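# Sort four items upright onto two counters using lift

## Task

Put the bottle and the green drink can standing upright on the high counter, and put the blue capacitor and the wire spool standing upright on the low counter. The wall lift is unpowered and works by weight: whichever car is heavier sinks and the other one rises.

## Robot and tools

ROBOTS. Four identical i2rt Big YAM arms: arm1, arm2, arm3, arm4. Each has six joints, a five-finger right hand and a wrist camera. Foot poses in the scene frame (m, quat wxyz): arm1 x=+0.826 y=-0.849 z=+0.378 (+0.020, +0.008, -0.001, +1.000); arm2 x=+0.822 y=+0.886 z=+0.446 (+0.029, -0.001, +0.001, -1.000); arm3 x=-0.478 y=-0.702 z=+1.173 (+1.000, +0.001, +0.005, -0.023); arm4 x=-0.477 y=+0.681 z=+1.255 (+0.998, -0.004, -0.005, +0.060). Each foot faces its own +x. The surfaces beneath the arms sit at z=+0.350 (low, arm1 and arm2) and z=+1.150 (high, arm3 and arm4). The hand reaches about 1.07 m from the joint1 axis. Loose objects may occasionally get nudged by something external.

FRAME. One shared scene frame, origin on the floor, +z up, metres. The printed hand pose is the hand point, 0.045 m ahead of the palm; its +z runs along straight fingers, +y out of the palm, +x across the palm away from the thumb. Printed positions can be off, more so at long reach; hands often settle 1 cm or more from the requested pose.

move. Optional keys arm1, arm2, arm3, arm4, cameras. Each arm key holds an object for that robot only; an arm left out keeps its previous command. Inside it:
- joints: a dict of absolute targets by name. joint1_rad -2.879..2.879 (turn about foot, + counter-clockwise from above), joint2_rad 0..3.141 (shoulder), joint3_rad 0..3.019 (elbow), joint4_rad -1.692..1.57 (hand pitch, + fingers up), joint5_rad -1.57..1.57 (sideways, + to arm's right), joint6_rad -2.094..2.094 (roll, + clockwise seen from behind). Hand keys hand_little, hand_ring, hand_middle, hand_index, hand_thumb_turn, hand_thumb_bend, each -1..1 (+1 open/straight or thumb beside palm, -1 curled or thumb opposite fingers); hand_force_limit -1..1 (stop force at fingertip, about 0 N at -1 up to 10 N at +1, 15 N for thumb motors); hand_speed -0.96..1 (full speed from +0.48).
- target: a list of seven numbers [x, y, z, qw, qx, qy, qz], an absolute hand pose in the scene frame, metres. The hand travels in a straight line from its current hand_target toward it. When target is used, joints may contain only the hand_ keys.
- speed: top path speed in m/s, 0.002..0.5, default 0.25; only allowed with target. Rotation is capped at twice this in rad/s.
- min_time_s: 0.1..8 s, a floor on the duration of that arm's joint motions, used with joints.
cameras: a list of names from arm1_cam_wrist, arm2_cam_wrist, arm3_cam_wrist, arm4_cam_wrist, cam_high, cam_low, or "all"; [] gives none. An empty move returns full state plus all images.
All motions in one call start at once; hand paths of a call finish together, paced by the slowest, lasting 0.5 to 10 s; no call exceeds 15 s. Paths ignore obstacles and other arms. Unknown keys make a call invalid; out-of-range values get it refused, and after a refusal the remaining move/wait/finished_scene calls in that reply are skipped.

RESULTS. The move line lists each arm sent a motion with done or its worst status. joint_status and hand_status per key: off_target (stopped short, may still push), time_out (arm holds a nearby target and keeps pushing; on_its_own lists these; send the reported position to relax), not_followed (a safety check withheld the targets; "pose unreachable" for a target pose). Arms under "as last shown" were not commanded; their status reads "not commanded". hand_stopped_by gives six words (little, ring, middle, index, thumb_bend, thumb_turn): moving, target, force, stalled, fault. *_load_n are fingertip loads in N, positive when pushed open; a lost grip shows as loads near 0. Joint velocities in rad/s; "within noise" means still. Joint torques include self-weight. The pictures line names images in order; images may lag the state slightly.

wait: seconds 0..10; nothing new is commanded. zoom_image: camera plus region [x0, y0, x1, y1] in pixels, top-left origin, at most 504 by 504, on the newest image of that camera. show_instructions: no arguments, shows reference pages. finished_scene: scene = the current scene's number; irreversible, and the goal must hold with the robots idle.

GRIPPING. A finger motor only starts when its target changes by 0.002 or more; it stops at the target or when load hits hand_force_limit, then locks. For a soft grip close at hand_speed -0.94 or below. To grip harder raise hand_force_limit and send a more-closed target; to release send a more-open one. With the thumb turned fully in front, the hand wraps objects about 0.035 to 0.065 m thick, handles down to about 0.025 m. A wrist bracket on the little-finger side can collide. Scene start: force limit 0, speed -0.8.

AVOID. Hard contact between robots, including one hand closing on another's fingers; the collision check can be too late. Knocking items out of the work area, drops, long falls, slamming fixed objects. Arms keep pushing on contact and heat up; long stretched or stalled holds can trigger an over-temperature stop that drops the arm for 30 to 60 s. Excess force on fingers from heavy or swung loads.

Each tool is called after "Emit:" in YAML: its name, and indented under it one key for each argument.

Reference images:

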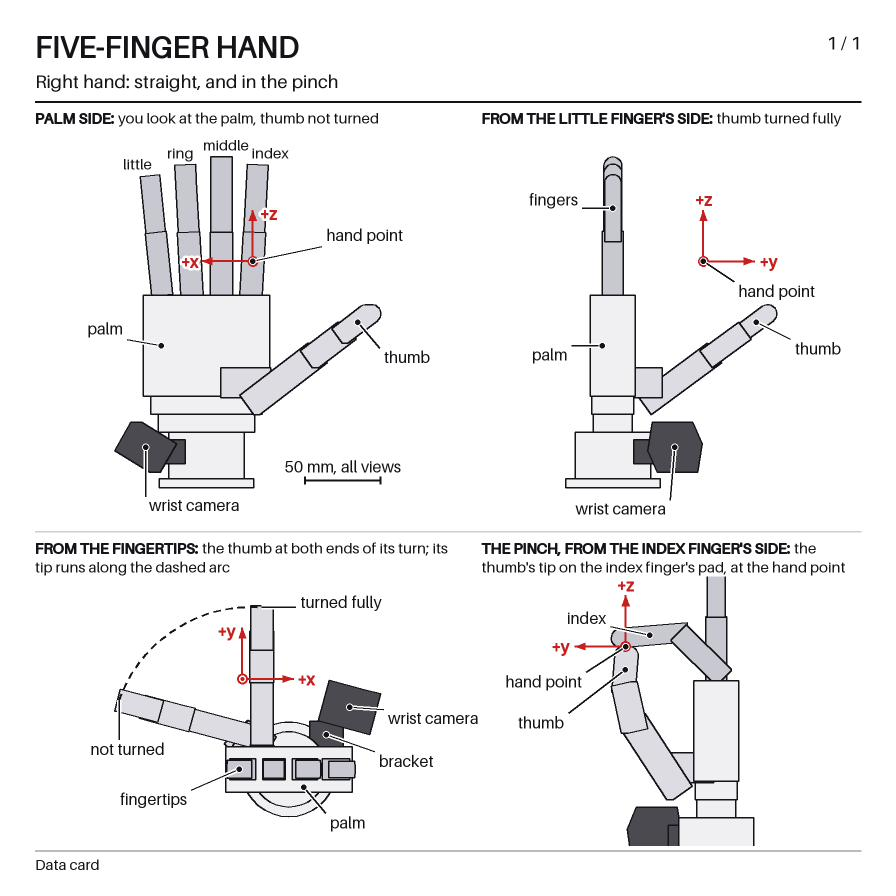

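## Session

Emit:
move:

Scene clock: 0.00 s.
Joint torques (N m): no reading
Heat: arm1: hottest joint2_rad 31 °C; arm2: hottest joint1_rad 31 °C; arm3: hottest joint3_rad 33 °C; arm4: hottest joint2_rad 31 °C.
Joint velocities: within noise
arm1.joint_positions: joint1_rad=+0.801 joint2_rad=+0.634 joint3_rad=+1.391 joint4_rad=-1.542 joint5_rad=-0.004 joint6_rad=-1.196 hand_little=+1.000 hand_ring=+1.000 hand_middle=+1.000 hand_index=+1.000 hand_thumb_turn=+1.000 hand_thumb_bend=+1.000 hand_force_limit=+0.000 hand_speed=-0.800
arm1.joint_status: not commanded
arm1.hand_stopped_by: target,target,target,target,target,target
arm1.little_load_n: 0.0
arm1.ring_load_n: 0.0
arm1.middle_load_n: 0.0
arm1.index_load_n: 0.0
arm1.thumb_bend_load_n: 0.0
arm1.thumb_turn_load_n: 0.0
arm1.hand: x=+0.6655 y=-0.9476 z=+0.8270 quat_wxyz=(-0.329, -0.180, +0.904, -0.205) (m; scene frame)
arm1.hand_target: x=+0.6657 y=-0.9474 z=+0.8349 quat_wxyz=(-0.337, -0.179, +0.900, -0.211) (m; scene frame)
arm1.hand_status: not commanded
arm2.joint_positions: joint1_rad=-1.116 joint2_rad=+0.628 joint3_rad=+1.350 joint4_rad=-1.541 joint5_rad=-0.003 joint6_rad=-1.197 hand_little=+1.000 hand_ring=+1.000 hand_middle=+1.000 hand_index=+1.000 hand_thumb_turn=+1.000 hand_thumb_bend=+1.000 hand_force_limit=+0.000 hand_speed=-0.800
arm2.joint_status: not commanded
arm2.hand_stopped_by: target,target,target,target,target,target
arm2.little_load_n: 0.0
arm2.ring_load_n: 0.0
arm2.middle_load_n: 0.0
arm2.index_load_n: 0.0
arm2.thumb_bend_load_n: 0.5
arm2.thumb_turn_load_n: 0.0
arm2.hand: x=+0.7698 y=+1.0708 z=+0.8766 quat_wxyz=(+0.347, -0.610, -0.701, -0.122) (m; scene frame)
arm2.hand_target: x=+0.7699 y=+1.0706 z=+0.8845 quat_wxyz=(+0.356, -0.608, -0.699, -0.125) (m; scene frame)
arm2.hand_status: not commanded
arm3.joint_positions: joint1_rad=+0.966 joint2_rad=+0.634 joint3_rad=+1.394 joint4_rad=-1.542 joint5_rad=-0.004 joint6_rad=-1.197 hand_little=+1.000 hand_ring=+1.000 hand_middle=+1.000 hand_index=+1.000 hand_thumb_turn=+1.000 hand_thumb_bend=+1.000 hand_force_limit=+0.000 hand_speed=-0.800
arm3.joint_status: not commanded
arm3.hand_stopped_by: target,target,target,target,target,target
arm3.little_load_n: 0.0
arm3.ring_load_n: 0.0
arm3.middle_load_n: 0.0
arm3.index_load_n: 0.0
arm3.thumb_bend_load_n: 0.0
arm3.thumb_turn_load_n: 0.0
arm3.hand: x=-0.3237 y=-0.5807 z=+1.6192 quat_wxyz=(-0.235, +0.890, +0.247, +0.302) (m; scene frame)
arm3.hand_target: x=-0.3237 y=-0.5808 z=+1.6279 quat_wxyz=(-0.242, +0.886, +0.246, +0.310) (m; scene frame)
arm3.hand_status: not commanded
arm4.joint_positions: joint1_rad=-1.073 joint2_rad=+0.611 joint3_rad=+1.337 joint4_rad=-1.541 joint5_rad=-0.004 joint6_rad=-1.197 hand_little=+1.000 hand_ring=+1.000 hand_middle=+1.000 hand_index=+1.000 hand_thumb_turn=+1.000 hand_thumb_bend=+1.000 hand_force_limit=+0.000 hand_speed=-0.800
arm4.joint_status: not commanded
arm4.hand_stopped_by: target,target,target,target,target,target
arm4.little_load_n: 0.0
arm4.ring_load_n: 0.0
arm4.middle_load_n: 0.0
arm4.index_load_n: 0.0
arm4.thumb_bend_load_n: 0.0
arm4.thumb_turn_load_n: 0.0
arm4.hand: x=-0.4122 y=+0.5085 z=+1.6837 quat_wxyz=(+0.103, +0.730, -0.571, +0.360) (m; scene frame)
arm4.hand_target: x=-0.4120 y=+0.5082 z=+1.6936 quat_wxyz=(+0.106, +0.726, -0.568, +0.371) (m; scene frame)
arm4.hand_status: not commanded
pictures: arm1_cam_wrist, arm2_cam_wrist, arm3_cam_wrist, arm4_cam_wrist, cam_high, cam_low

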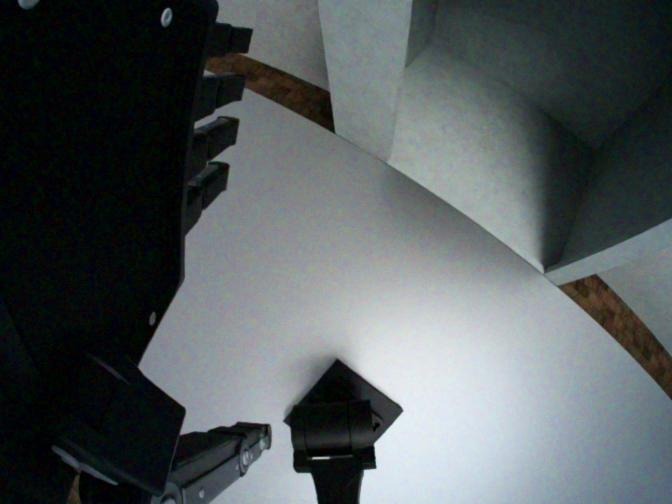

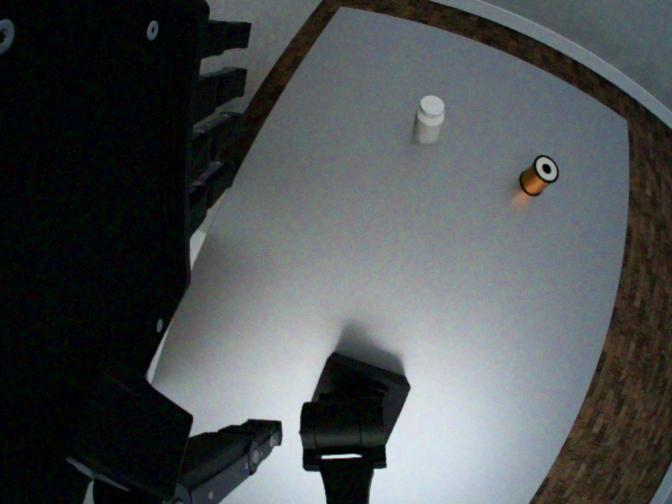

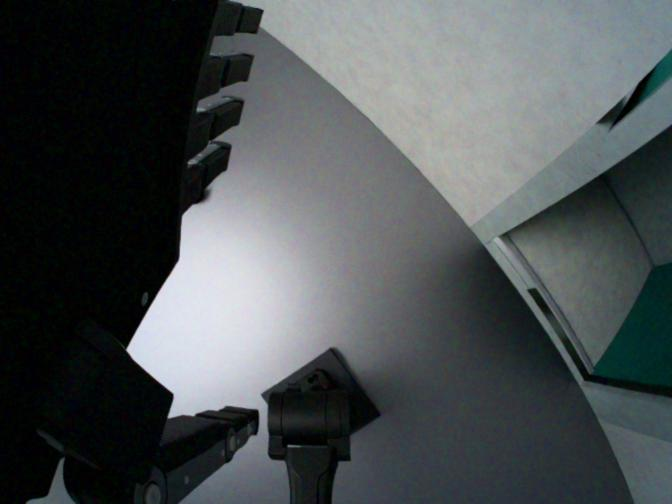

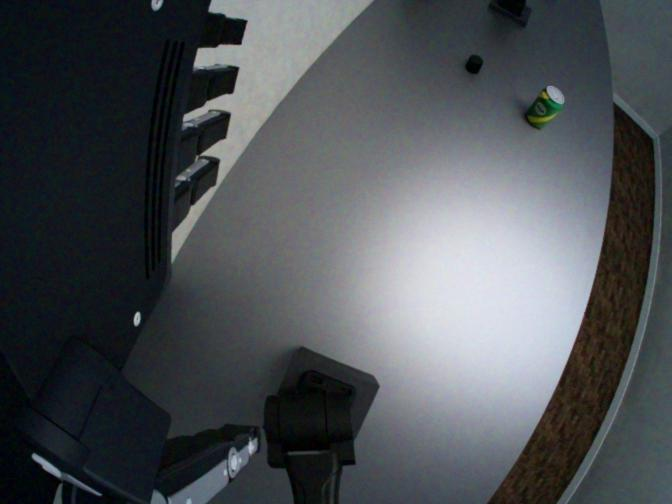

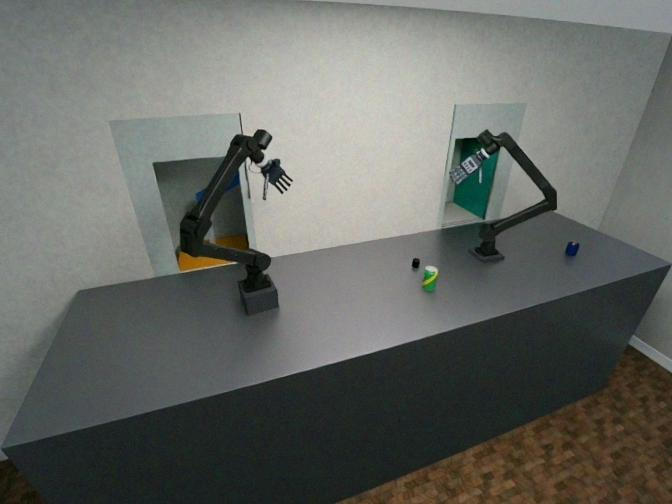

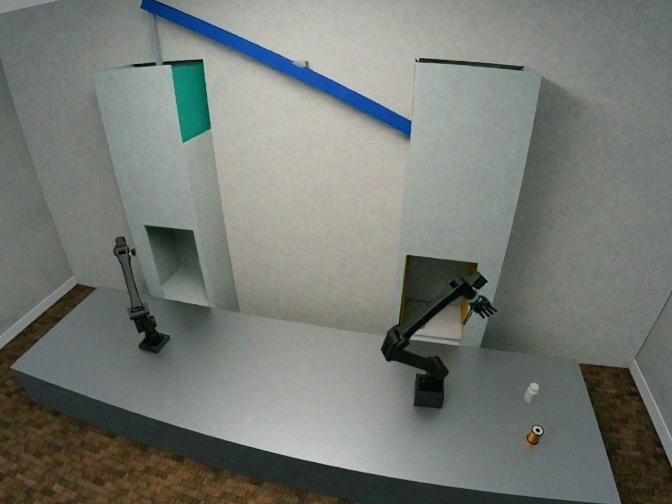

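Emit:
zoom_image:
  camera: "cam_high"
  region: [360, 100, 660, 325]

Emit:
zoom_image:
  camera: "cam_high"
  region: [60, 90, 360, 315]

Emit:
zoom_image:
  camera: "cam_low"
  region: [350, 230, 650, 455]

Emit:
zoom_image:
  camera: "cam_low"
  region: [80, 0, 430, 262]

Emit:
zoom_image:
  camera: "cam_low"
  region: [80, 180, 330, 368]

Scaled by 1.680 from the camera's 672x504 image, which has a finer 960x720 frame.

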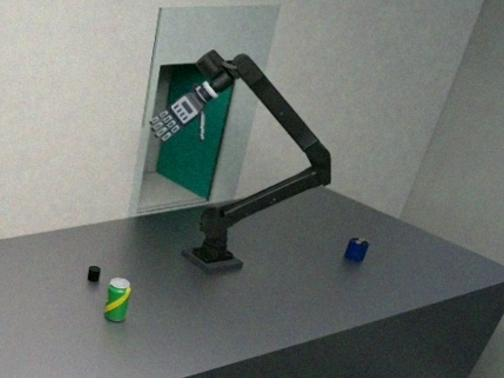

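Scaled by 1.680 from the camera's 672x504 image, which has a finer 960x720 frame.

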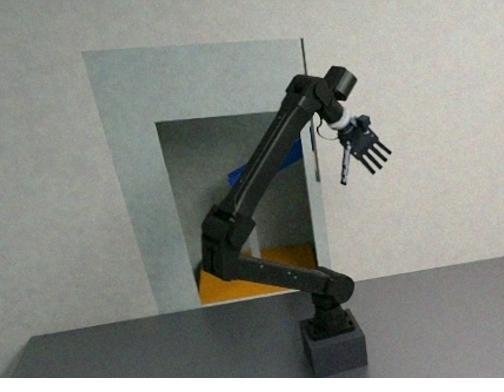

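Scaled by 1.680 from the camera's 672x504 image, which has a finer 960x720 frame.

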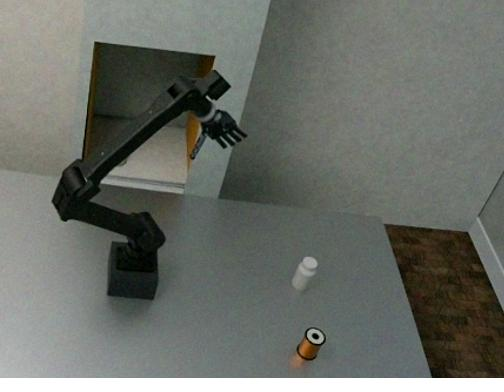

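Scaled by 1.440 from the camera's 672x504 image, which has a finer 960x720 frame.

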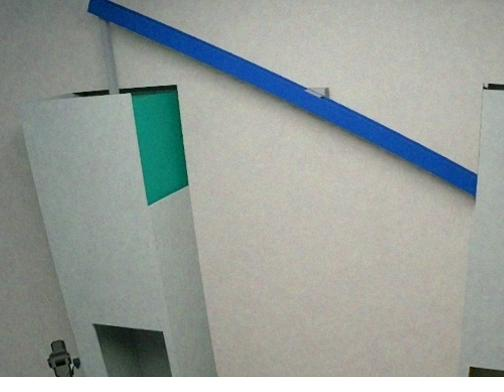

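Scaled by 2.016 from the camera's 672x504 image, which has a finer 960x720 frame.

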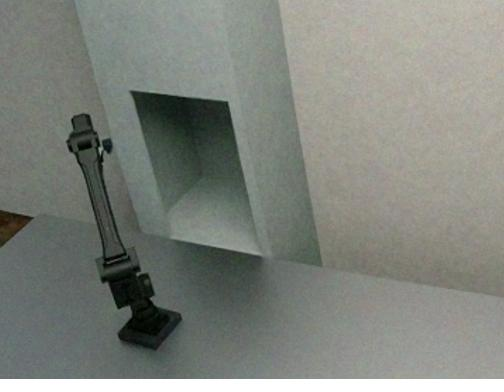

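Emit:
zoom_image:
  camera: "arm2_cam_wrist"
  region: [390, 80, 590, 230]

Emit:
zoom_image:
  camera: "arm4_cam_wrist"
  region: [430, 0, 610, 140]

Emit:
zoom_image:
  camera: "cam_high"
  region: [540, 220, 620, 280]

Emit:
zoom_image:
  camera: "cam_high"
  region: [390, 240, 470, 300]

Emit:
zoom_image:
  camera: "cam_low"
  region: [500, 370, 580, 450]

Emit:
zoom_image:
  camera: "arm3_cam_wrist"
  region: [420, 60, 672, 400]

Scaled by 2.520 from the camera's 672x504 image, which has a finer 960x720 frame.

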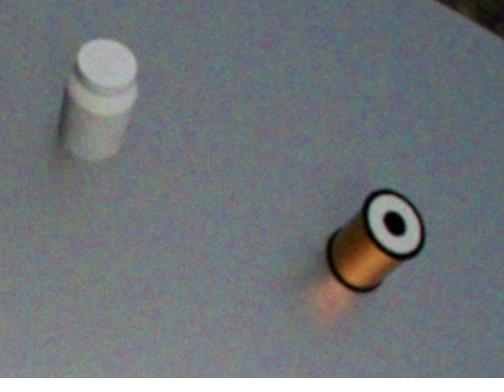

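Scaled by 2.800 from the camera's 672x504 image, which has a finer 960x720 frame.

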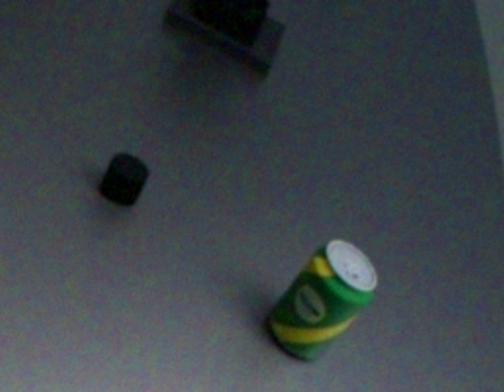

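Scaled by 6.300 from the camera's 672x504 image, which has a finer 960x720 frame.

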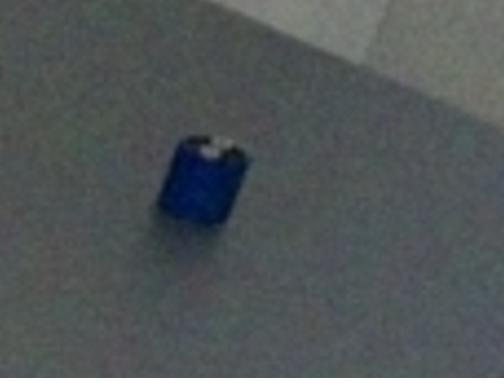

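Scaled by 6.300 from the camera's 672x504 image, which has a finer 960x720 frame.

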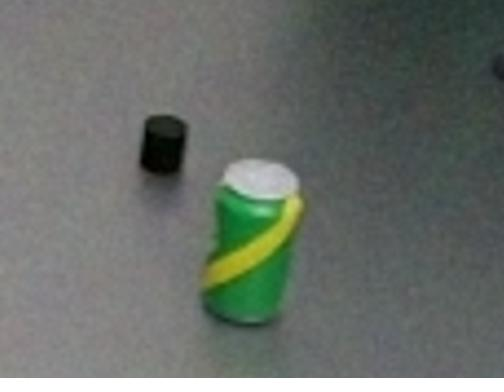

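Scaled by 6.300 from the camera's 672x504 image, which has a finer 960x720 frame.

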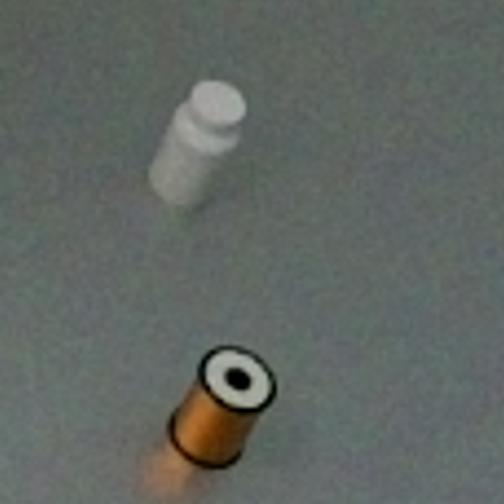

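Scaled by 1.482 from the camera's 672x504 image, which has a finer 960x720 frame.

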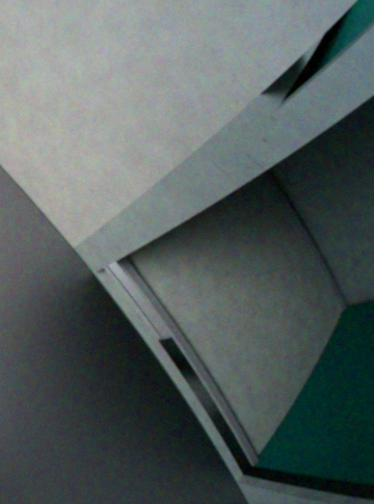

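Emit:
move:
  arm1: {"target": [0.56, -0.87, 0.68, 0.7071, 0, -0.7071, 0]}
  arm2: {"target": [0.56, 0.87, 0.70, 0.7071, 0, -0.7071, 0]}
  arm3: {"target": [-0.24, -0.85, 1.47, 0, 0.7071, 0, 0.7071]}
  arm4: {"target": [-0.24, 0.85, 1.47, 0, 0.7071, 0, 0.7071]}
  cameras: ["all"]

Scene clock: 102.70 s.
Joint torques (N m): arm1=[-1.49 1.38 7.69 2.26 -0.12 -0.17] | arm2=[-0.5 2.2 9.44 2.61 -0.02 -0.24] | arm3=[-1.44 5.3 7.35 2.19 -0.2 0.06] | arm4=[-0.21 -0.03 6.89 2.04 0.07 -0.34]
Heat: arm1: hottest joint3_rad 34 °C; arm2: hottest joint3_rad 41 °C; arm3: hottest joint3_rad 42 °C; arm4: hottest joint3_rad 40 °C.
move: arm1 done; arm2 done; arm3 done; arm4 done
Joint velocities: within noise
arm1.joint_positions: joint1_rad=+0.860 joint2_rad=+0.191 joint3_rad=+0.364 joint4_rad=-0.209 joint5_rad=+0.810 joint6_rad=-1.548 hand_little=+1.000 hand_ring=+1.000 hand_middle=+1.000 hand_index=+1.000 hand_thumb_turn=+1.000 hand_thumb_bend=+1.000 hand_force_limit=+0.000 hand_speed=-0.800
arm1.joint_status: not commanded
arm1.hand_stopped_by: target,target,target,target,target,target
arm1.little_load_n: 0.0
arm1.ring_load_n: 0.0
arm1.middle_load_n: 0.0
arm1.index_load_n: 0.0
arm1.thumb_bend_load_n: 0.0
arm1.thumb_turn_load_n: 0.0
arm1.hand: x=+0.5588 y=-0.8733 z=+0.6795 quat_wxyz=(-0.704, -0.005, +0.710, -0.002) (m; scene frame)
arm1.hand_target: x=+0.5584 y=-0.8708 z=+0.6799 quat_wxyz=(-0.708, -0.001, +0.706, -0.001) (m; scene frame)
arm1.hand_status: done (0.004 m and 0.8 deg from the pose sent, 0.197 m and 58.7 deg at the start)
arm2.joint_positions: joint1_rad=+0.779 joint2_rad=+0.087 joint3_rad=+0.235 joint4_rad=-0.188 joint5_rad=+0.830 joint6_rad=-1.555 hand_little=+1.000 hand_ring=+1.000 hand_middle=+1.000 hand_index=+1.000 hand_thumb_turn=+1.000 hand_thumb_bend=+1.000 hand_force_limit=+0.000 hand_speed=-0.800
arm2.joint_status: not commanded
arm2.hand_stopped_by: target,target,target,target,target,target
arm2.little_load_n: 0.0
arm2.ring_load_n: 0.0
arm2.middle_load_n: 0.0
arm2.index_load_n: 0.0
arm2.thumb_bend_load_n: 0.0
arm2.thumb_turn_load_n: 0.0
arm2.hand: x=+0.5601 y=+0.8688 z=+0.6958 quat_wxyz=(+0.698, +0.008, -0.716, -0.003) (m; scene frame)
arm2.hand_target: x=+0.5601 y=+0.8706 z=+0.6997 quat_wxyz=(+0.705, +0.004, -0.709, -0.001) (m; scene frame)
arm2.hand_status: done (0.004 m and 1.8 deg from the pose sent, 0.340 m and 84.3 deg at the start)
arm3.joint_positions: joint1_rad=-1.061 joint2_rad=+0.077 joint3_rad=+0.349 joint4_rad=-0.234 joint5_rad=-1.110 joint6_rad=-1.542 hand_little=+1.000 hand_ring=+1.000 hand_middle=+1.000 hand_index=+1.000 hand_thumb_turn=+1.000 hand_thumb_bend=+1.000 hand_force_limit=+0.000 hand_speed=-0.800
arm3.joint_status: not commanded
arm3.hand_stopped_by: target,target,target,target,target,target
arm3.little_load_n: 0.0
arm3.ring_load_n: 0.0
arm3.middle_load_n: 0.0
arm3.index_load_n: 0.0
arm3.thumb_bend_load_n: 0.0
arm3.thumb_turn_load_n: 0.0
arm3.hand: x=-0.2395 y=-0.8449 z=+1.4753 quat_wxyz=(+0.000, +0.705, +0.002, +0.709) (m; scene frame)
arm3.hand_target: x=-0.2391 y=-0.8498 z=+1.4699 quat_wxyz=(-0.002, +0.705, -0.005, +0.709) (m; scene frame)
arm3.hand_status: done (0.007 m and 0.4 deg from the pose sent, 0.319 m and 65.1 deg at the start)
arm4.joint_positions: joint1_rad=+1.245 joint2_rad=+0.900 joint3_rad=+0.307 joint4_rad=+0.516 joint5_rad=+1.372 joint6_rad=-1.485 hand_little=+1.000 hand_ring=+1.000 hand_middle=+1.000 hand_index=+1.000 hand_thumb_turn=+1.000 hand_thumb_bend=+1.000 hand_force_limit=+0.000 hand_speed=-0.800
arm4.joint_status: not commanded
arm4.hand_stopped_by: target,target,target,target,target,target
arm4.little_load_n: 0.0
arm4.ring_load_n: 0.0
arm4.middle_load_n: 0.0
arm4.index_load_n: 0.0
arm4.thumb_bend_load_n: 0.0
arm4.thumb_turn_load_n: 0.0
arm4.hand: x=-0.2389 y=+0.8462 z=+1.4723 quat_wxyz=(+0.002, +0.709, -0.004, +0.706) (m; scene frame)
arm4.hand_target: x=-0.2399 y=+0.8490 z=+1.4706 quat_wxyz=(+0.002, +0.708, +0.005, +0.706) (m; scene frame)
arm4.hand_status: done (0.005 m and 0.6 deg from the pose sent, 0.438 m and 79.1 deg at the start; pose on its path clipped on 45 of 186 steps)
pictures: arm1_cam_wrist, arm2_cam_wrist, arm3_cam_wrist, arm4_cam_wrist, cam_high, cam_low

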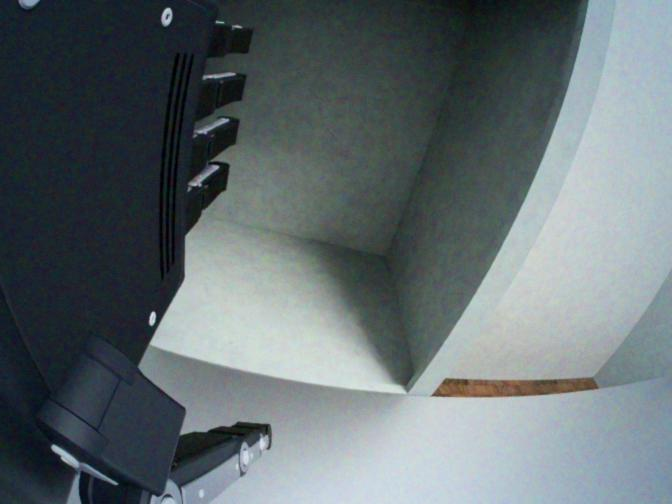

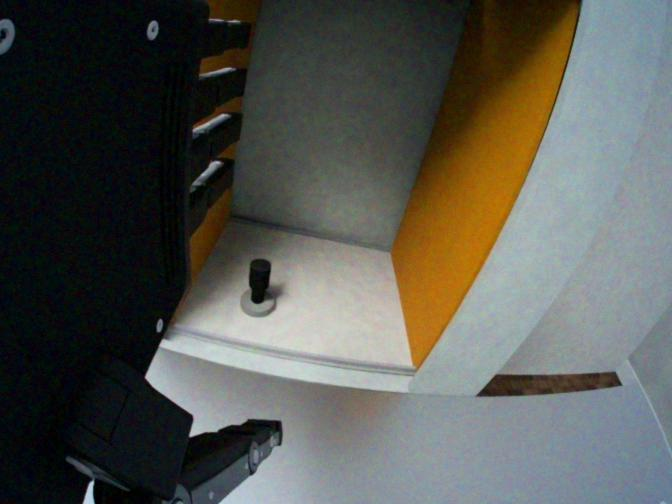

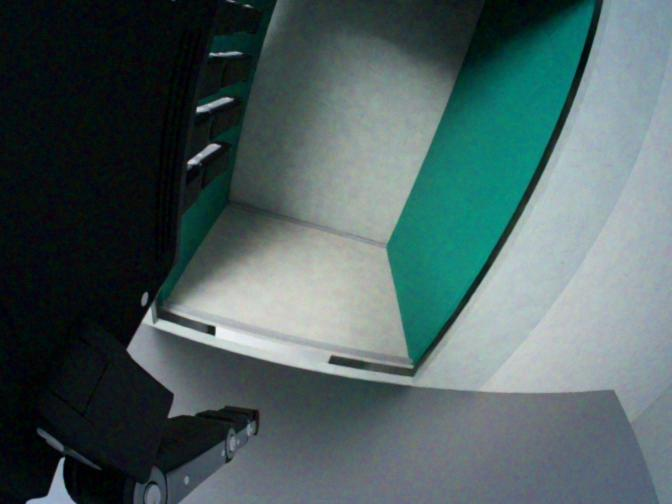

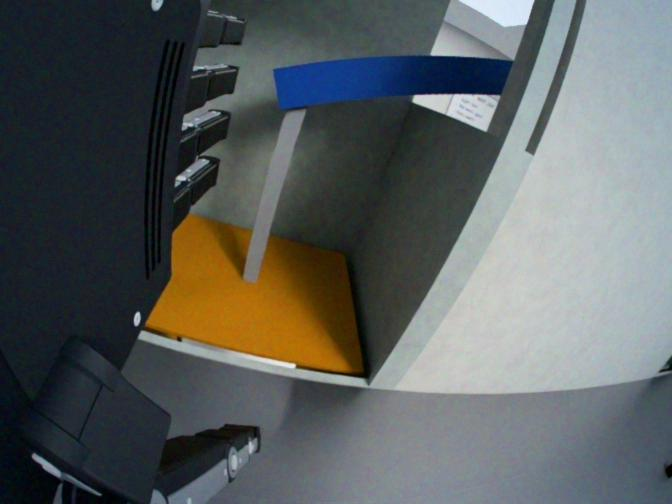

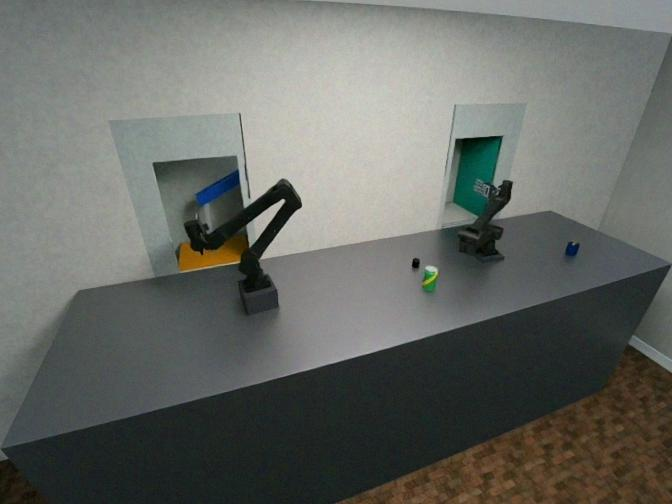

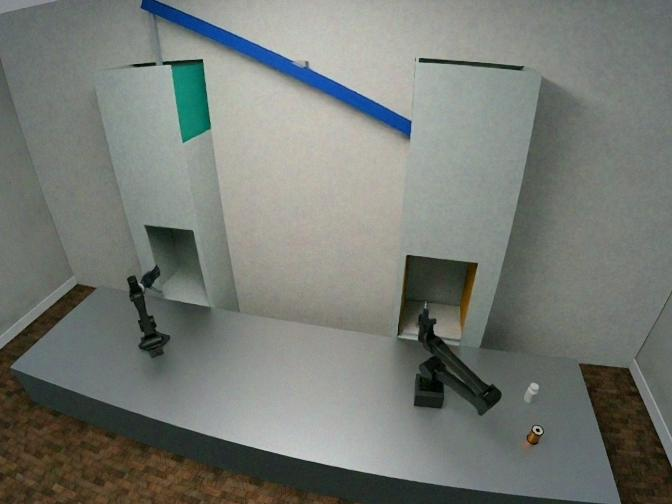

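Emit:
move:
  arm2: {"joints": {"joint1_rad": -1.5, "joint2_rad": 0.5, "joint3_rad": 1.1, "joint4_rad": -0.65, "joint5_rad": 0.0, "joint6_rad": -1.55}, "min_time_s": 2.5}
  arm3: {"joints": {"joint1_rad": -1.57, "joint2_rad": 0.5, "joint3_rad": 1.1, "joint4_rad": -0.65, "joint5_rad": 0.0, "joint6_rad": -1.55}, "min_time_s": 2.5}
  cameras: ["arm2_cam_wrist", "arm3_cam_wrist"]

Scene clock: 168.80 s.
Joint torques (N m): arm1=[-1.49 1.44 7.68 2.28 -0.12 -0.17] | arm2=[-0.5 2.26 12.07 1.4 -0.05 -0.05] | arm3=[-1.38 3.25 11.45 1.14 -0.03 -0.12] | arm4=[0.21 0.09 6.89 2.04 0.06 -0.34]
Heat: arm1: hottest joint3_rad 35 °C; arm2: hottest joint3_rad 44 °C; arm3: hottest joint3_rad 42 °C; arm4: hottest joint3_rad 37 °C.
move: arm2 done; arm3 done
Joint velocities: within noise
arm1, arm4: as last shown
arm2.joint_positions: joint1_rad=-1.493 joint2_rad=+0.492 joint3_rad=+1.058 joint4_rad=-0.632 joint5_rad=+0.012 joint6_rad=-1.555 hand_little=+1.000 hand_ring=+1.000 hand_middle=+1.000 hand_index=+1.000 hand_thumb_turn=+1.000 hand_thumb_bend=+1.000 hand_force_limit=+0.000 hand_speed=-0.800
arm2.joint_status: all done
arm2.hand_stopped_by: target,target,target,target,target,target
arm2.little_load_n: 0.0
arm2.ring_load_n: 0.0
arm2.middle_load_n: 0.0
arm2.index_load_n: 0.0
arm2.thumb_bend_load_n: 0.0
arm2.thumb_turn_load_n: 0.0
arm2.hand: x=+0.8437 y=+1.1977 z=+0.9716 quat_wxyz=(+0.516, -0.488, -0.542, -0.449) (m; scene frame)
arm2.hand_target: x=+0.8455 y=+1.1933 z=+0.9887 quat_wxyz=(+0.521, -0.486, -0.537, -0.452) (m; scene frame)
arm2.hand_status: not commanded
arm3.joint_positions: joint1_rad=-1.562 joint2_rad=+0.487 joint3_rad=+1.046 joint4_rad=-0.634 joint5_rad=-0.010 joint6_rad=-1.542 hand_little=+1.000 hand_ring=+1.000 hand_middle=+1.000 hand_index=+1.000 hand_thumb_turn=+1.000 hand_thumb_bend=+1.000 hand_force_limit=+0.000 hand_speed=-0.800
arm3.joint_status: all done
arm3.hand_stopped_by: target,target,target,target,target,target
arm3.little_load_n: 0.0
arm3.ring_load_n: 0.0
arm3.middle_load_n: 0.0
arm3.index_load_n: 0.0
arm3.thumb_bend_load_n: 0.0
arm3.thumb_turn_load_n: 0.0
arm3.hand: x=-0.5421 y=-1.0096 z=+1.6899 quat_wxyz=(+0.482, +0.507, -0.531, +0.478) (m; scene frame)
arm3.hand_target: x=-0.5449 y=-1.0047 z=+1.7142 quat_wxyz=(+0.493, +0.500, -0.526, +0.480) (m; scene frame)
arm3.hand_status: not commanded
arm4.joint_positions: joint1_rad=+1.245 joint2_rad=+0.900 joint3_rad=+0.307 joint4_rad=+0.517 joint5_rad=+1.372 joint6_rad=-1.487 hand_little=+1.000 hand_ring=+1.000 hand_middle=+1.000 hand_index=+1.000 hand_thumb_turn=+1.000 hand_thumb_bend=+1.000 hand_force_limit=+0.000 hand_speed=-0.800
arm4.hand: x=-0.2389 y=+0.8462 z=+1.4724 quat_wxyz=(+0.002, +0.708, -0.004, +0.706) (m; scene frame)
arm4.hand_target: x=-0.2399 y=+0.8490 z=+1.4707 quat_wxyz=(+0.002, +0.708, +0.004, +0.706) (m; scene frame)
pictures: arm2_cam_wrist, arm3_cam_wrist

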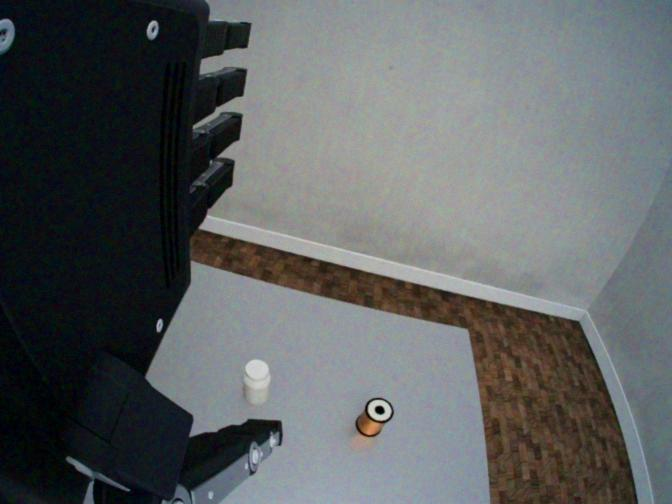

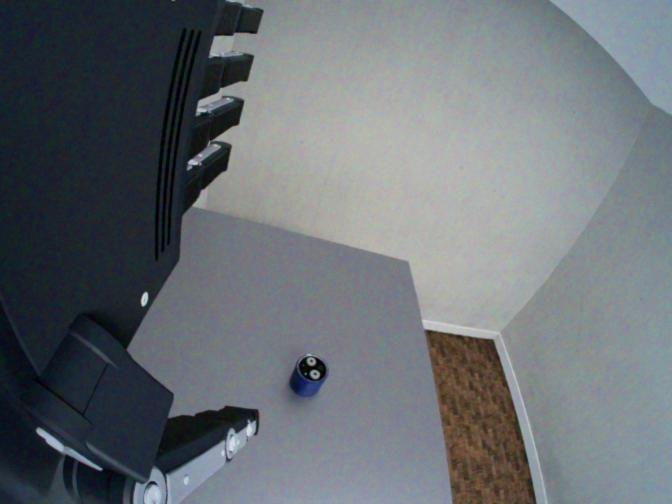

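Emit:
zoom_image:
  camera: "arm3_cam_wrist"
  region: [270, 330, 350, 410]

Emit:
zoom_image:
  camera: "arm2_cam_wrist"
  region: [220, 340, 420, 460]

Scaled by 6.300 from the camera's 672x504 image, which has a finer 960x720 frame.

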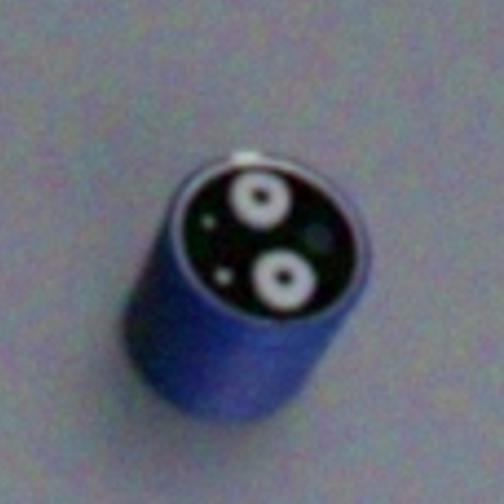

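Scaled by 2.520 from the camera's 672x504 image, which has a finer 960x720 frame.

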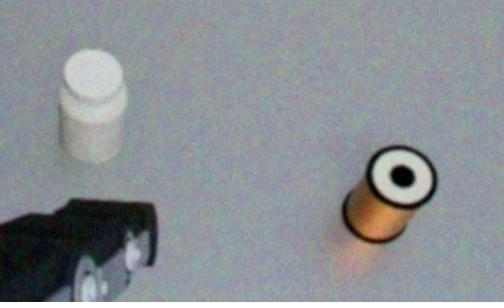

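Emit:
move:
  arm2: {"target": [0.80, 1.30, 0.44, -0.5213, 0.4777, 0.5213, 0.4777], "joints": {"hand_thumb_turn": -1, "hand_speed": -0.3}}
  arm3: {"target": [-0.58, -1.115, 1.24, 0.5534, 0.4402, -0.5534, 0.4402], "joints": {"hand_thumb_turn": -1, "hand_speed": -0.3}}
  cameras: ["arm2_cam_wrist", "arm3_cam_wrist"]

Scene clock: 216.33 s.
Joint torques (N m): arm1=[-1.55 1.44 7.71 2.26 -0.12 -0.16] | arm2=[0.79 -6.48 0.87 2.88 0.4 -0.12] | arm3=[-0.09 -5.13 2.37 2.74 -0.02 -0.13] | arm4=[-0.21 0.03 6.86 2 0.06 -0.33]
Heat: arm1: hottest joint3_rad 35 °C; arm2: hottest joint3_rad 50 °C; arm3: hottest joint3_rad 51 °C; arm4: hottest joint3_rad 37 °C.
move: arm2 off_target; arm3 done
Joint velocities: within noise
arm1, arm4: as last shown
arm2.joint_positions: joint1_rad=-1.329 joint2_rad=+1.954 joint3_rad=+0.217 joint4_rad=+1.530 joint5_rad=+0.233 joint6_rad=-1.502 hand_little=+1.000 hand_ring=+1.000 hand_middle=+1.000 hand_index=+1.000 hand_thumb_turn=-1.000 hand_thumb_bend=+1.000 hand_force_limit=+0.000 hand_speed=-0.300
arm2.joint_status: all done
arm2.hand_stopped_by: target,target,target,target,target,target
arm2.little_load_n: 0.0
arm2.ring_load_n: 0.0
arm2.middle_load_n: 0.0
arm2.index_load_n: 0.0
arm2.thumb_bend_load_n: 0.0
arm2.thumb_turn_load_n: 0.0
arm2.hand: x=+0.8013 y=+1.2983 z=+0.4411 quat_wxyz=(+0.466, -0.536, -0.558, -0.429) (m; scene frame)
arm2.hand_target: x=+0.7986 y=+1.3003 z=+0.4409 quat_wxyz=(+0.470, -0.533, -0.557, -0.431) (m; scene frame)
arm2.hand_status: off_target (0.002 m and 11.6 deg from the pose sent, 0.543 m and 4.3 deg at the start; a joint's target at an end of its range on 30 of 103 steps)
arm3.joint_positions: joint1_rad=-1.534 joint2_rad=+1.770 joint3_rad=+0.187 joint4_rad=+1.549 joint5_rad=+0.225 joint6_rad=-1.544 hand_little=+1.000 hand_ring=+1.000 hand_middle=+1.000 hand_index=+1.000 hand_thumb_turn=-1.000 hand_thumb_bend=+1.000 hand_force_limit=+0.000 hand_speed=-0.300
arm3.joint_status: all done
arm3.hand_stopped_by: target,target,target,target,target,target
arm3.little_load_n: 0.0
arm3.ring_load_n: 0.0
arm3.middle_load_n: 0.0
arm3.index_load_n: 0.0
arm3.thumb_bend_load_n: 0.0
arm3.thumb_turn_load_n: 0.5
arm3.hand: x=-0.5828 y=-1.1089 z=+1.2379 quat_wxyz=(+0.544, +0.443, -0.566, +0.433) (m; scene frame)
arm3.hand_target: x=-0.5799 y=-1.1153 z=+1.2406 quat_wxyz=(+0.549, +0.442, -0.558, +0.438) (m; scene frame)
arm3.hand_status: done (0.007 m and 2.0 deg from the pose sent, 0.464 m and 12.2 deg at the start; a joint's target at an end of its range on 21 of 103 steps)
pictures: arm2_cam_wrist, arm3_cam_wrist

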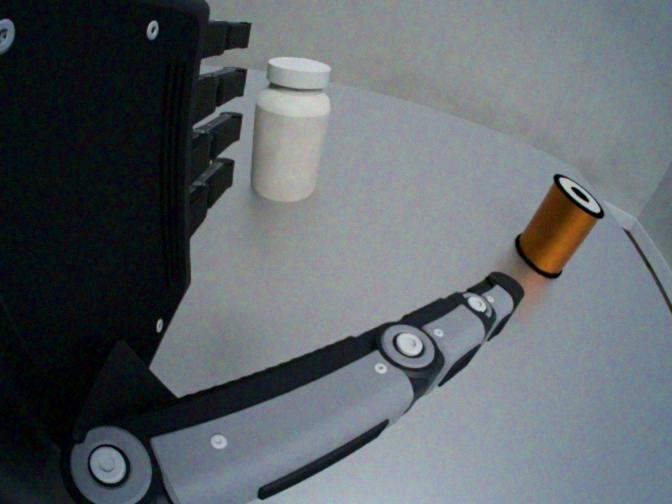

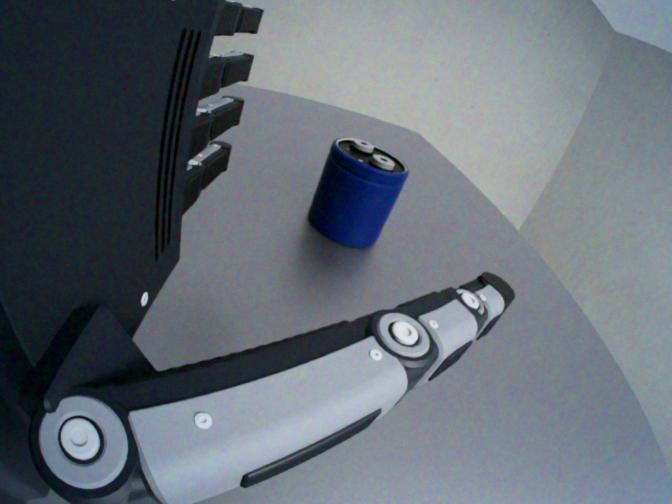

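Emit:
move:
  arm2: {"target": [0.773, 1.383, 0.405, -0.5172, 0.4822, 0.5172, 0.4822], "speed": 0.15}
  arm3: {"target": [-0.641, -1.186, 1.187, 0.5534, 0.4402, -0.5534, 0.4402], "speed": 0.15}
  cameras: ["arm2_cam_wrist", "arm3_cam_wrist"]

Scene clock: 260.60 s.
Joint torques (N m): arm1=[-1.49 1.38 7.69 2.25 -0.12 -0.17] | arm2=[0.85 -9.11 1.54 2.89 0.35 -0.28] | arm3=[-1.61 -8.12 2.24 2.78 -0.18 -0.14] | arm4=[-0.21 0.15 6.91 1.88 0.07 -0.32]
Heat: arm1: hottest joint3_rad 36 °C; arm2: hottest joint3_rad 38 °C; arm3: hottest joint3_rad 41 °C; arm4: hottest joint3_rad 37 °C.
move: arm2 off_target; arm3 off_target
Joint velocities: within noise
arm1, arm4: as last shown
arm2.joint_positions: joint1_rad=-1.317 joint2_rad=+2.153 joint3_rad=+0.481 joint4_rad=+1.530 joint5_rad=+0.264 joint6_rad=-1.512 hand_little=+1.000 hand_ring=+1.000 hand_middle=+1.000 hand_index=+1.000 hand_thumb_turn=-1.000 hand_thumb_bend=+1.000 hand_force_limit=+0.000 hand_speed=-0.300
arm2.joint_status: not commanded
arm2.hand_stopped_by: target,target,target,target,target,target
arm2.little_load_n: 0.0
arm2.ring_load_n: 0.0
arm2.middle_load_n: 0.0
arm2.index_load_n: 0.0
arm2.thumb_bend_load_n: 0.0
arm2.thumb_turn_load_n: 0.5
arm2.hand: x=+0.7754 y=+1.3821 z=+0.4073 quat_wxyz=(+0.480, -0.527, -0.539, -0.449) (m; scene frame)
arm2.hand_target: x=+0.7727 y=+1.3834 z=+0.4054 quat_wxyz=(+0.481, -0.521, -0.540, -0.454) (m; scene frame)
arm2.hand_status: off_target (0.003 m and 8.1 deg from the pose sent, 0.096 m and 11.5 deg at the start; a joint's target at an end of its range on 41 of 41 steps)
arm3.joint_positions: joint1_rad=-1.710 joint2_rad=+2.022 joint3_rad=+0.423 joint4_rad=+1.549 joint5_rad=+0.039 joint6_rad=-1.545 hand_little=+1.000 hand_ring=+1.000 hand_middle=+1.000 hand_index=+1.000 hand_thumb_turn=-1.000 hand_thumb_bend=+1.000 hand_force_limit=+0.000 hand_speed=-0.300
arm3.joint_status: not commanded
arm3.hand_stopped_by: target,target,target,target,target,target
arm3.little_load_n: 0.0
arm3.ring_load_n: 0.0
arm3.middle_load_n: 0.0
arm3.index_load_n: 0.5
arm3.thumb_bend_load_n: 0.0
arm3.thumb_turn_load_n: 0.5
arm3.hand: x=-0.6367 y=-1.1824 z=+1.1872 quat_wxyz=(+0.536, +0.448, -0.570, +0.433) (m; scene frame)
arm3.hand_target: x=-0.6410 y=-1.1860 z=+1.1871 quat_wxyz=(+0.544, +0.445, -0.564, +0.433) (m; scene frame)
arm3.hand_status: off_target (0.006 m and 3.0 deg from the pose sent, 0.109 m and 2.0 deg at the start; a joint's target at an end of its range on 41 of 41 steps)
pictures: arm2_cam_wrist, arm3_cam_wrist

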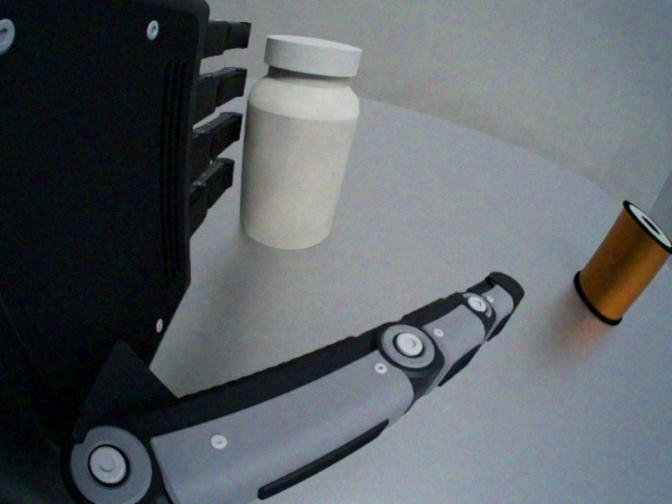

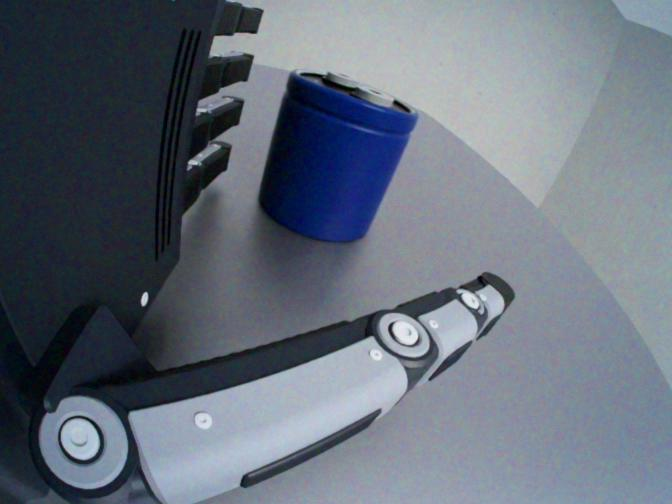

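Emit:
move:
  arm2: {"target": [0.7625, 1.418, 0.40, -0.5172, 0.4822, 0.5172, 0.4822], "speed": 0.1}
  arm3: {"target": [-0.649, -1.220, 1.20, 0.5534, 0.4402, -0.5534, 0.4402], "speed": 0.1}
  cameras: ["arm2_cam_wrist", "arm3_cam_wrist"]

Scene clock: 321.23 s.
Joint torques (N m): arm1=[-1.49 1.44 7.71 2.26 -0.11 -0.16] | arm2=[0.38 -9.93 2.03 2.88 -0.02 -0.22] | arm3=[-1.61 -9.99 3.06 1.13 -0.2 -0.15] | arm4=[-0.15 -0.09 6.87 1.99 0.08 -0.33]
Heat: arm1: hottest joint3_rad 36 °C; arm2: hottest joint2_rad 33 °C; arm3: hottest joint3_rad 37 °C; arm4: hottest joint3_rad 37 °C.
move: arm2 off_target; arm3 done
Joint velocities: within noise
arm1, arm4: as last shown
arm2.joint_positions: joint1_rad=-1.317 joint2_rad=+2.208 joint3_rad=+0.583 joint4_rad=+1.530 joint5_rad=+0.262 joint6_rad=-1.530 hand_little=+1.000 hand_ring=+1.000 hand_middle=+1.000 hand_index=+1.000 hand_thumb_turn=-1.000 hand_thumb_bend=+1.000 hand_force_limit=+0.000 hand_speed=-0.300
arm2.joint_status: not commanded
arm2.hand_stopped_by: target,target,target,target,target,target
arm2.little_load_n: 0.0
arm2.ring_load_n: -0.5
arm2.middle_load_n: 0.0
arm2.index_load_n: 0.0
arm2.thumb_bend_load_n: 0.0
arm2.thumb_turn_load_n: 0.0
arm2.hand: x=+0.7647 y=+1.4166 z=+0.4036 quat_wxyz=(+0.492, -0.514, -0.530, -0.461) (m; scene frame)
arm2.hand_target: x=+0.7625 y=+1.4183 z=+0.4005 quat_wxyz=(+0.494, -0.507, -0.532, -0.465) (m; scene frame)
arm2.hand_status: off_target (0.004 m and 5.5 deg from the pose sent, 0.039 m and 8.1 deg at the start; a joint's target at an end of its range on 36 of 36 steps)
arm3.joint_positions: joint1_rad=-1.714 joint2_rad=+2.022 joint3_rad=+0.505 joint4_rad=+1.524 joint5_rad=+0.030 joint6_rad=-1.550 hand_little=+1.000 hand_ring=+1.000 hand_middle=+1.000 hand_index=+1.000 hand_thumb_turn=-1.000 hand_thumb_bend=+1.000 hand_force_limit=+0.000 hand_speed=-0.300
arm3.joint_status: not commanded
arm3.hand_stopped_by: target,target,target,target,target,target
arm3.little_load_n: 0.0
arm3.ring_load_n: 0.0
arm3.middle_load_n: 0.0
arm3.index_load_n: 0.0
arm3.thumb_bend_load_n: 0.0
arm3.thumb_turn_load_n: 0.0
arm3.hand: x=-0.6433 y=-1.2156 z=+1.2031 quat_wxyz=(+0.551, +0.438, -0.552, +0.447) (m; scene frame)
arm3.hand_target: x=-0.6490 y=-1.2199 z=+1.1999 quat_wxyz=(+0.553, +0.440, -0.554, +0.440) (m; scene frame)
arm3.hand_status: done (0.008 m and 0.8 deg from the pose sent, 0.042 m and 3.0 deg at the start)
arm4.index_load_n: 0.5
pictures: arm2_cam_wrist, arm3_cam_wrist

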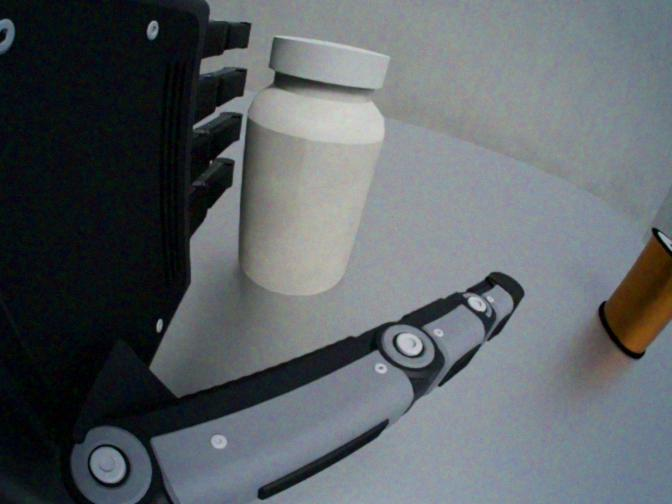

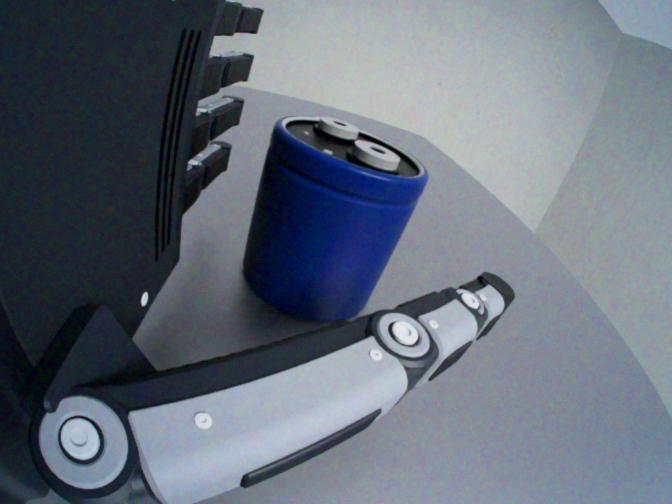

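Emit:
move:
  arm2: {"target": [0.760, 1.460, 0.392, -0.5172, 0.4822, 0.5172, 0.4822], "speed": 0.06}
  arm3: {"target": [-0.6633, -1.2475, 1.188, 0.5534, 0.4402, -0.5534, 0.4402], "speed": 0.06}
  cameras: ["arm2_cam_wrist", "arm3_cam_wrist"]

Scene clock: 339.30 s.
Joint torques (N m): arm1=[-1.49 1.44 7.69 2.26 -0.12 -0.16] | arm2=[-0.38 -10.99 2.62 2.86 -0.11 -0.26] | arm3=[-1.61 -9.58 3.59 1.14 -0.2 -0.15] | arm4=[-0.09 0.03 6.91 1.92 0.06 -0.32]
Heat: arm1: hottest joint3_rad 37 °C; arm2: hottest joint3_rad 33 °C; arm3: hottest joint3_rad 37 °C; arm4: hottest joint3_rad 37 °C.
move: arm2 off_target; arm3 off_target
Joint velocities: within noise
arm1, arm4: as last shown
arm2.joint_positions: joint1_rad=-1.338 joint2_rad=+2.278 joint3_rad=+0.704 joint4_rad=+1.530 joint5_rad=+0.224 joint6_rad=-1.548 hand_little=+1.000 hand_ring=+1.000 hand_middle=+1.000 hand_index=+1.000 hand_thumb_turn=-1.000 hand_thumb_bend=+1.000 hand_force_limit=+0.000 hand_speed=-0.300
arm2.joint_status: not commanded
arm2.hand_stopped_by: target,target,target,target,target,target
arm2.little_load_n: 0.0
arm2.ring_load_n: 0.0
arm2.middle_load_n: 0.0
arm2.index_load_n: 0.0
arm2.thumb_bend_load_n: 0.0
arm2.thumb_turn_load_n: 0.0
arm2.hand: x=+0.7575 y=+1.4580 z=+0.3962 quat_wxyz=(+0.509, -0.497, -0.523, -0.469) (m; scene frame)
arm2.hand_target: x=+0.7600 y=+1.4602 z=+0.3922 quat_wxyz=(+0.508, -0.492, -0.523, -0.476) (m; scene frame)
arm2.hand_status: off_target (0.005 m and 2.5 deg from the pose sent, 0.045 m and 5.5 deg at the start; a joint's target at an end of its range on 39 of 39 steps)
arm3.joint_positions: joint1_rad=-1.736 joint2_rad=+2.059 joint3_rad=+0.591 joint4_rad=+1.490 joint5_rad=+0.007 joint6_rad=-1.550 hand_little=+1.000 hand_ring=+1.000 hand_middle=+1.000 hand_index=+1.000 hand_thumb_turn=-1.000 hand_thumb_bend=+1.000 hand_force_limit=+0.000 hand_speed=-0.300
arm3.joint_status: not commanded
arm3.hand_stopped_by: target,target,target,target,target,target
arm3.little_load_n: 0.0
arm3.ring_load_n: 0.0
arm3.middle_load_n: 0.0
arm3.index_load_n: 0.0
arm3.thumb_bend_load_n: 0.0
arm3.thumb_turn_load_n: 0.5
arm3.hand: x=-0.6569 y=-1.2439 z=+1.1999 quat_wxyz=(+0.555, +0.435, -0.548, +0.450) (m; scene frame)
arm3.hand_target: x=-0.6628 y=-1.2472 z=+1.1882 quat_wxyz=(+0.553, +0.440, -0.553, +0.441) (m; scene frame)
arm3.hand_status: off_target (0.014 m and 1.5 deg from the pose sent, 0.041 m and 0.8 deg at the start)
arm4.index_load_n: 0.0
pictures: arm2_cam_wrist, arm3_cam_wrist

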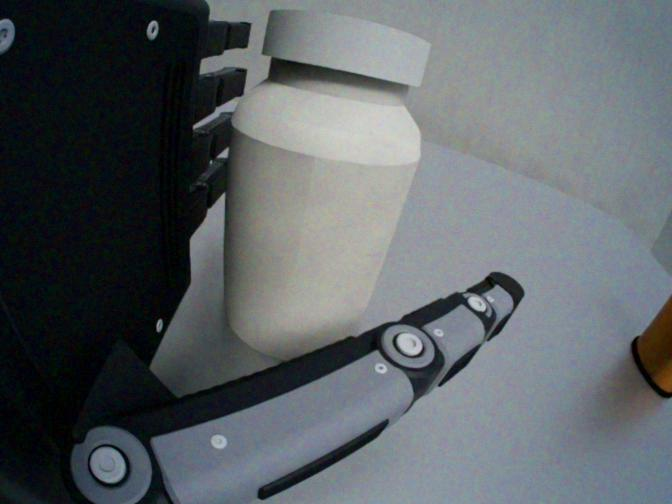

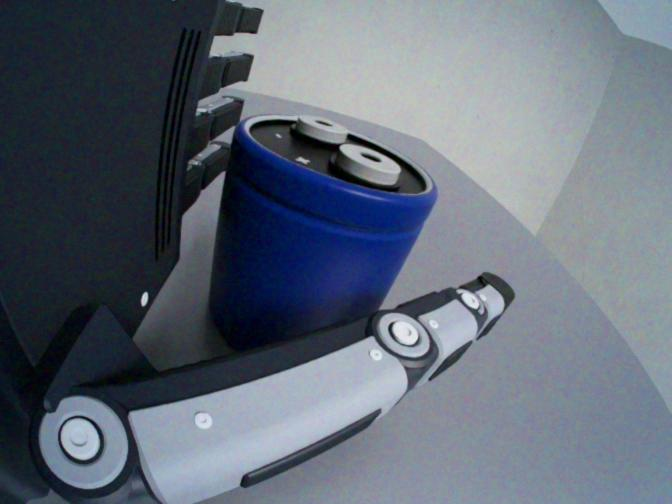

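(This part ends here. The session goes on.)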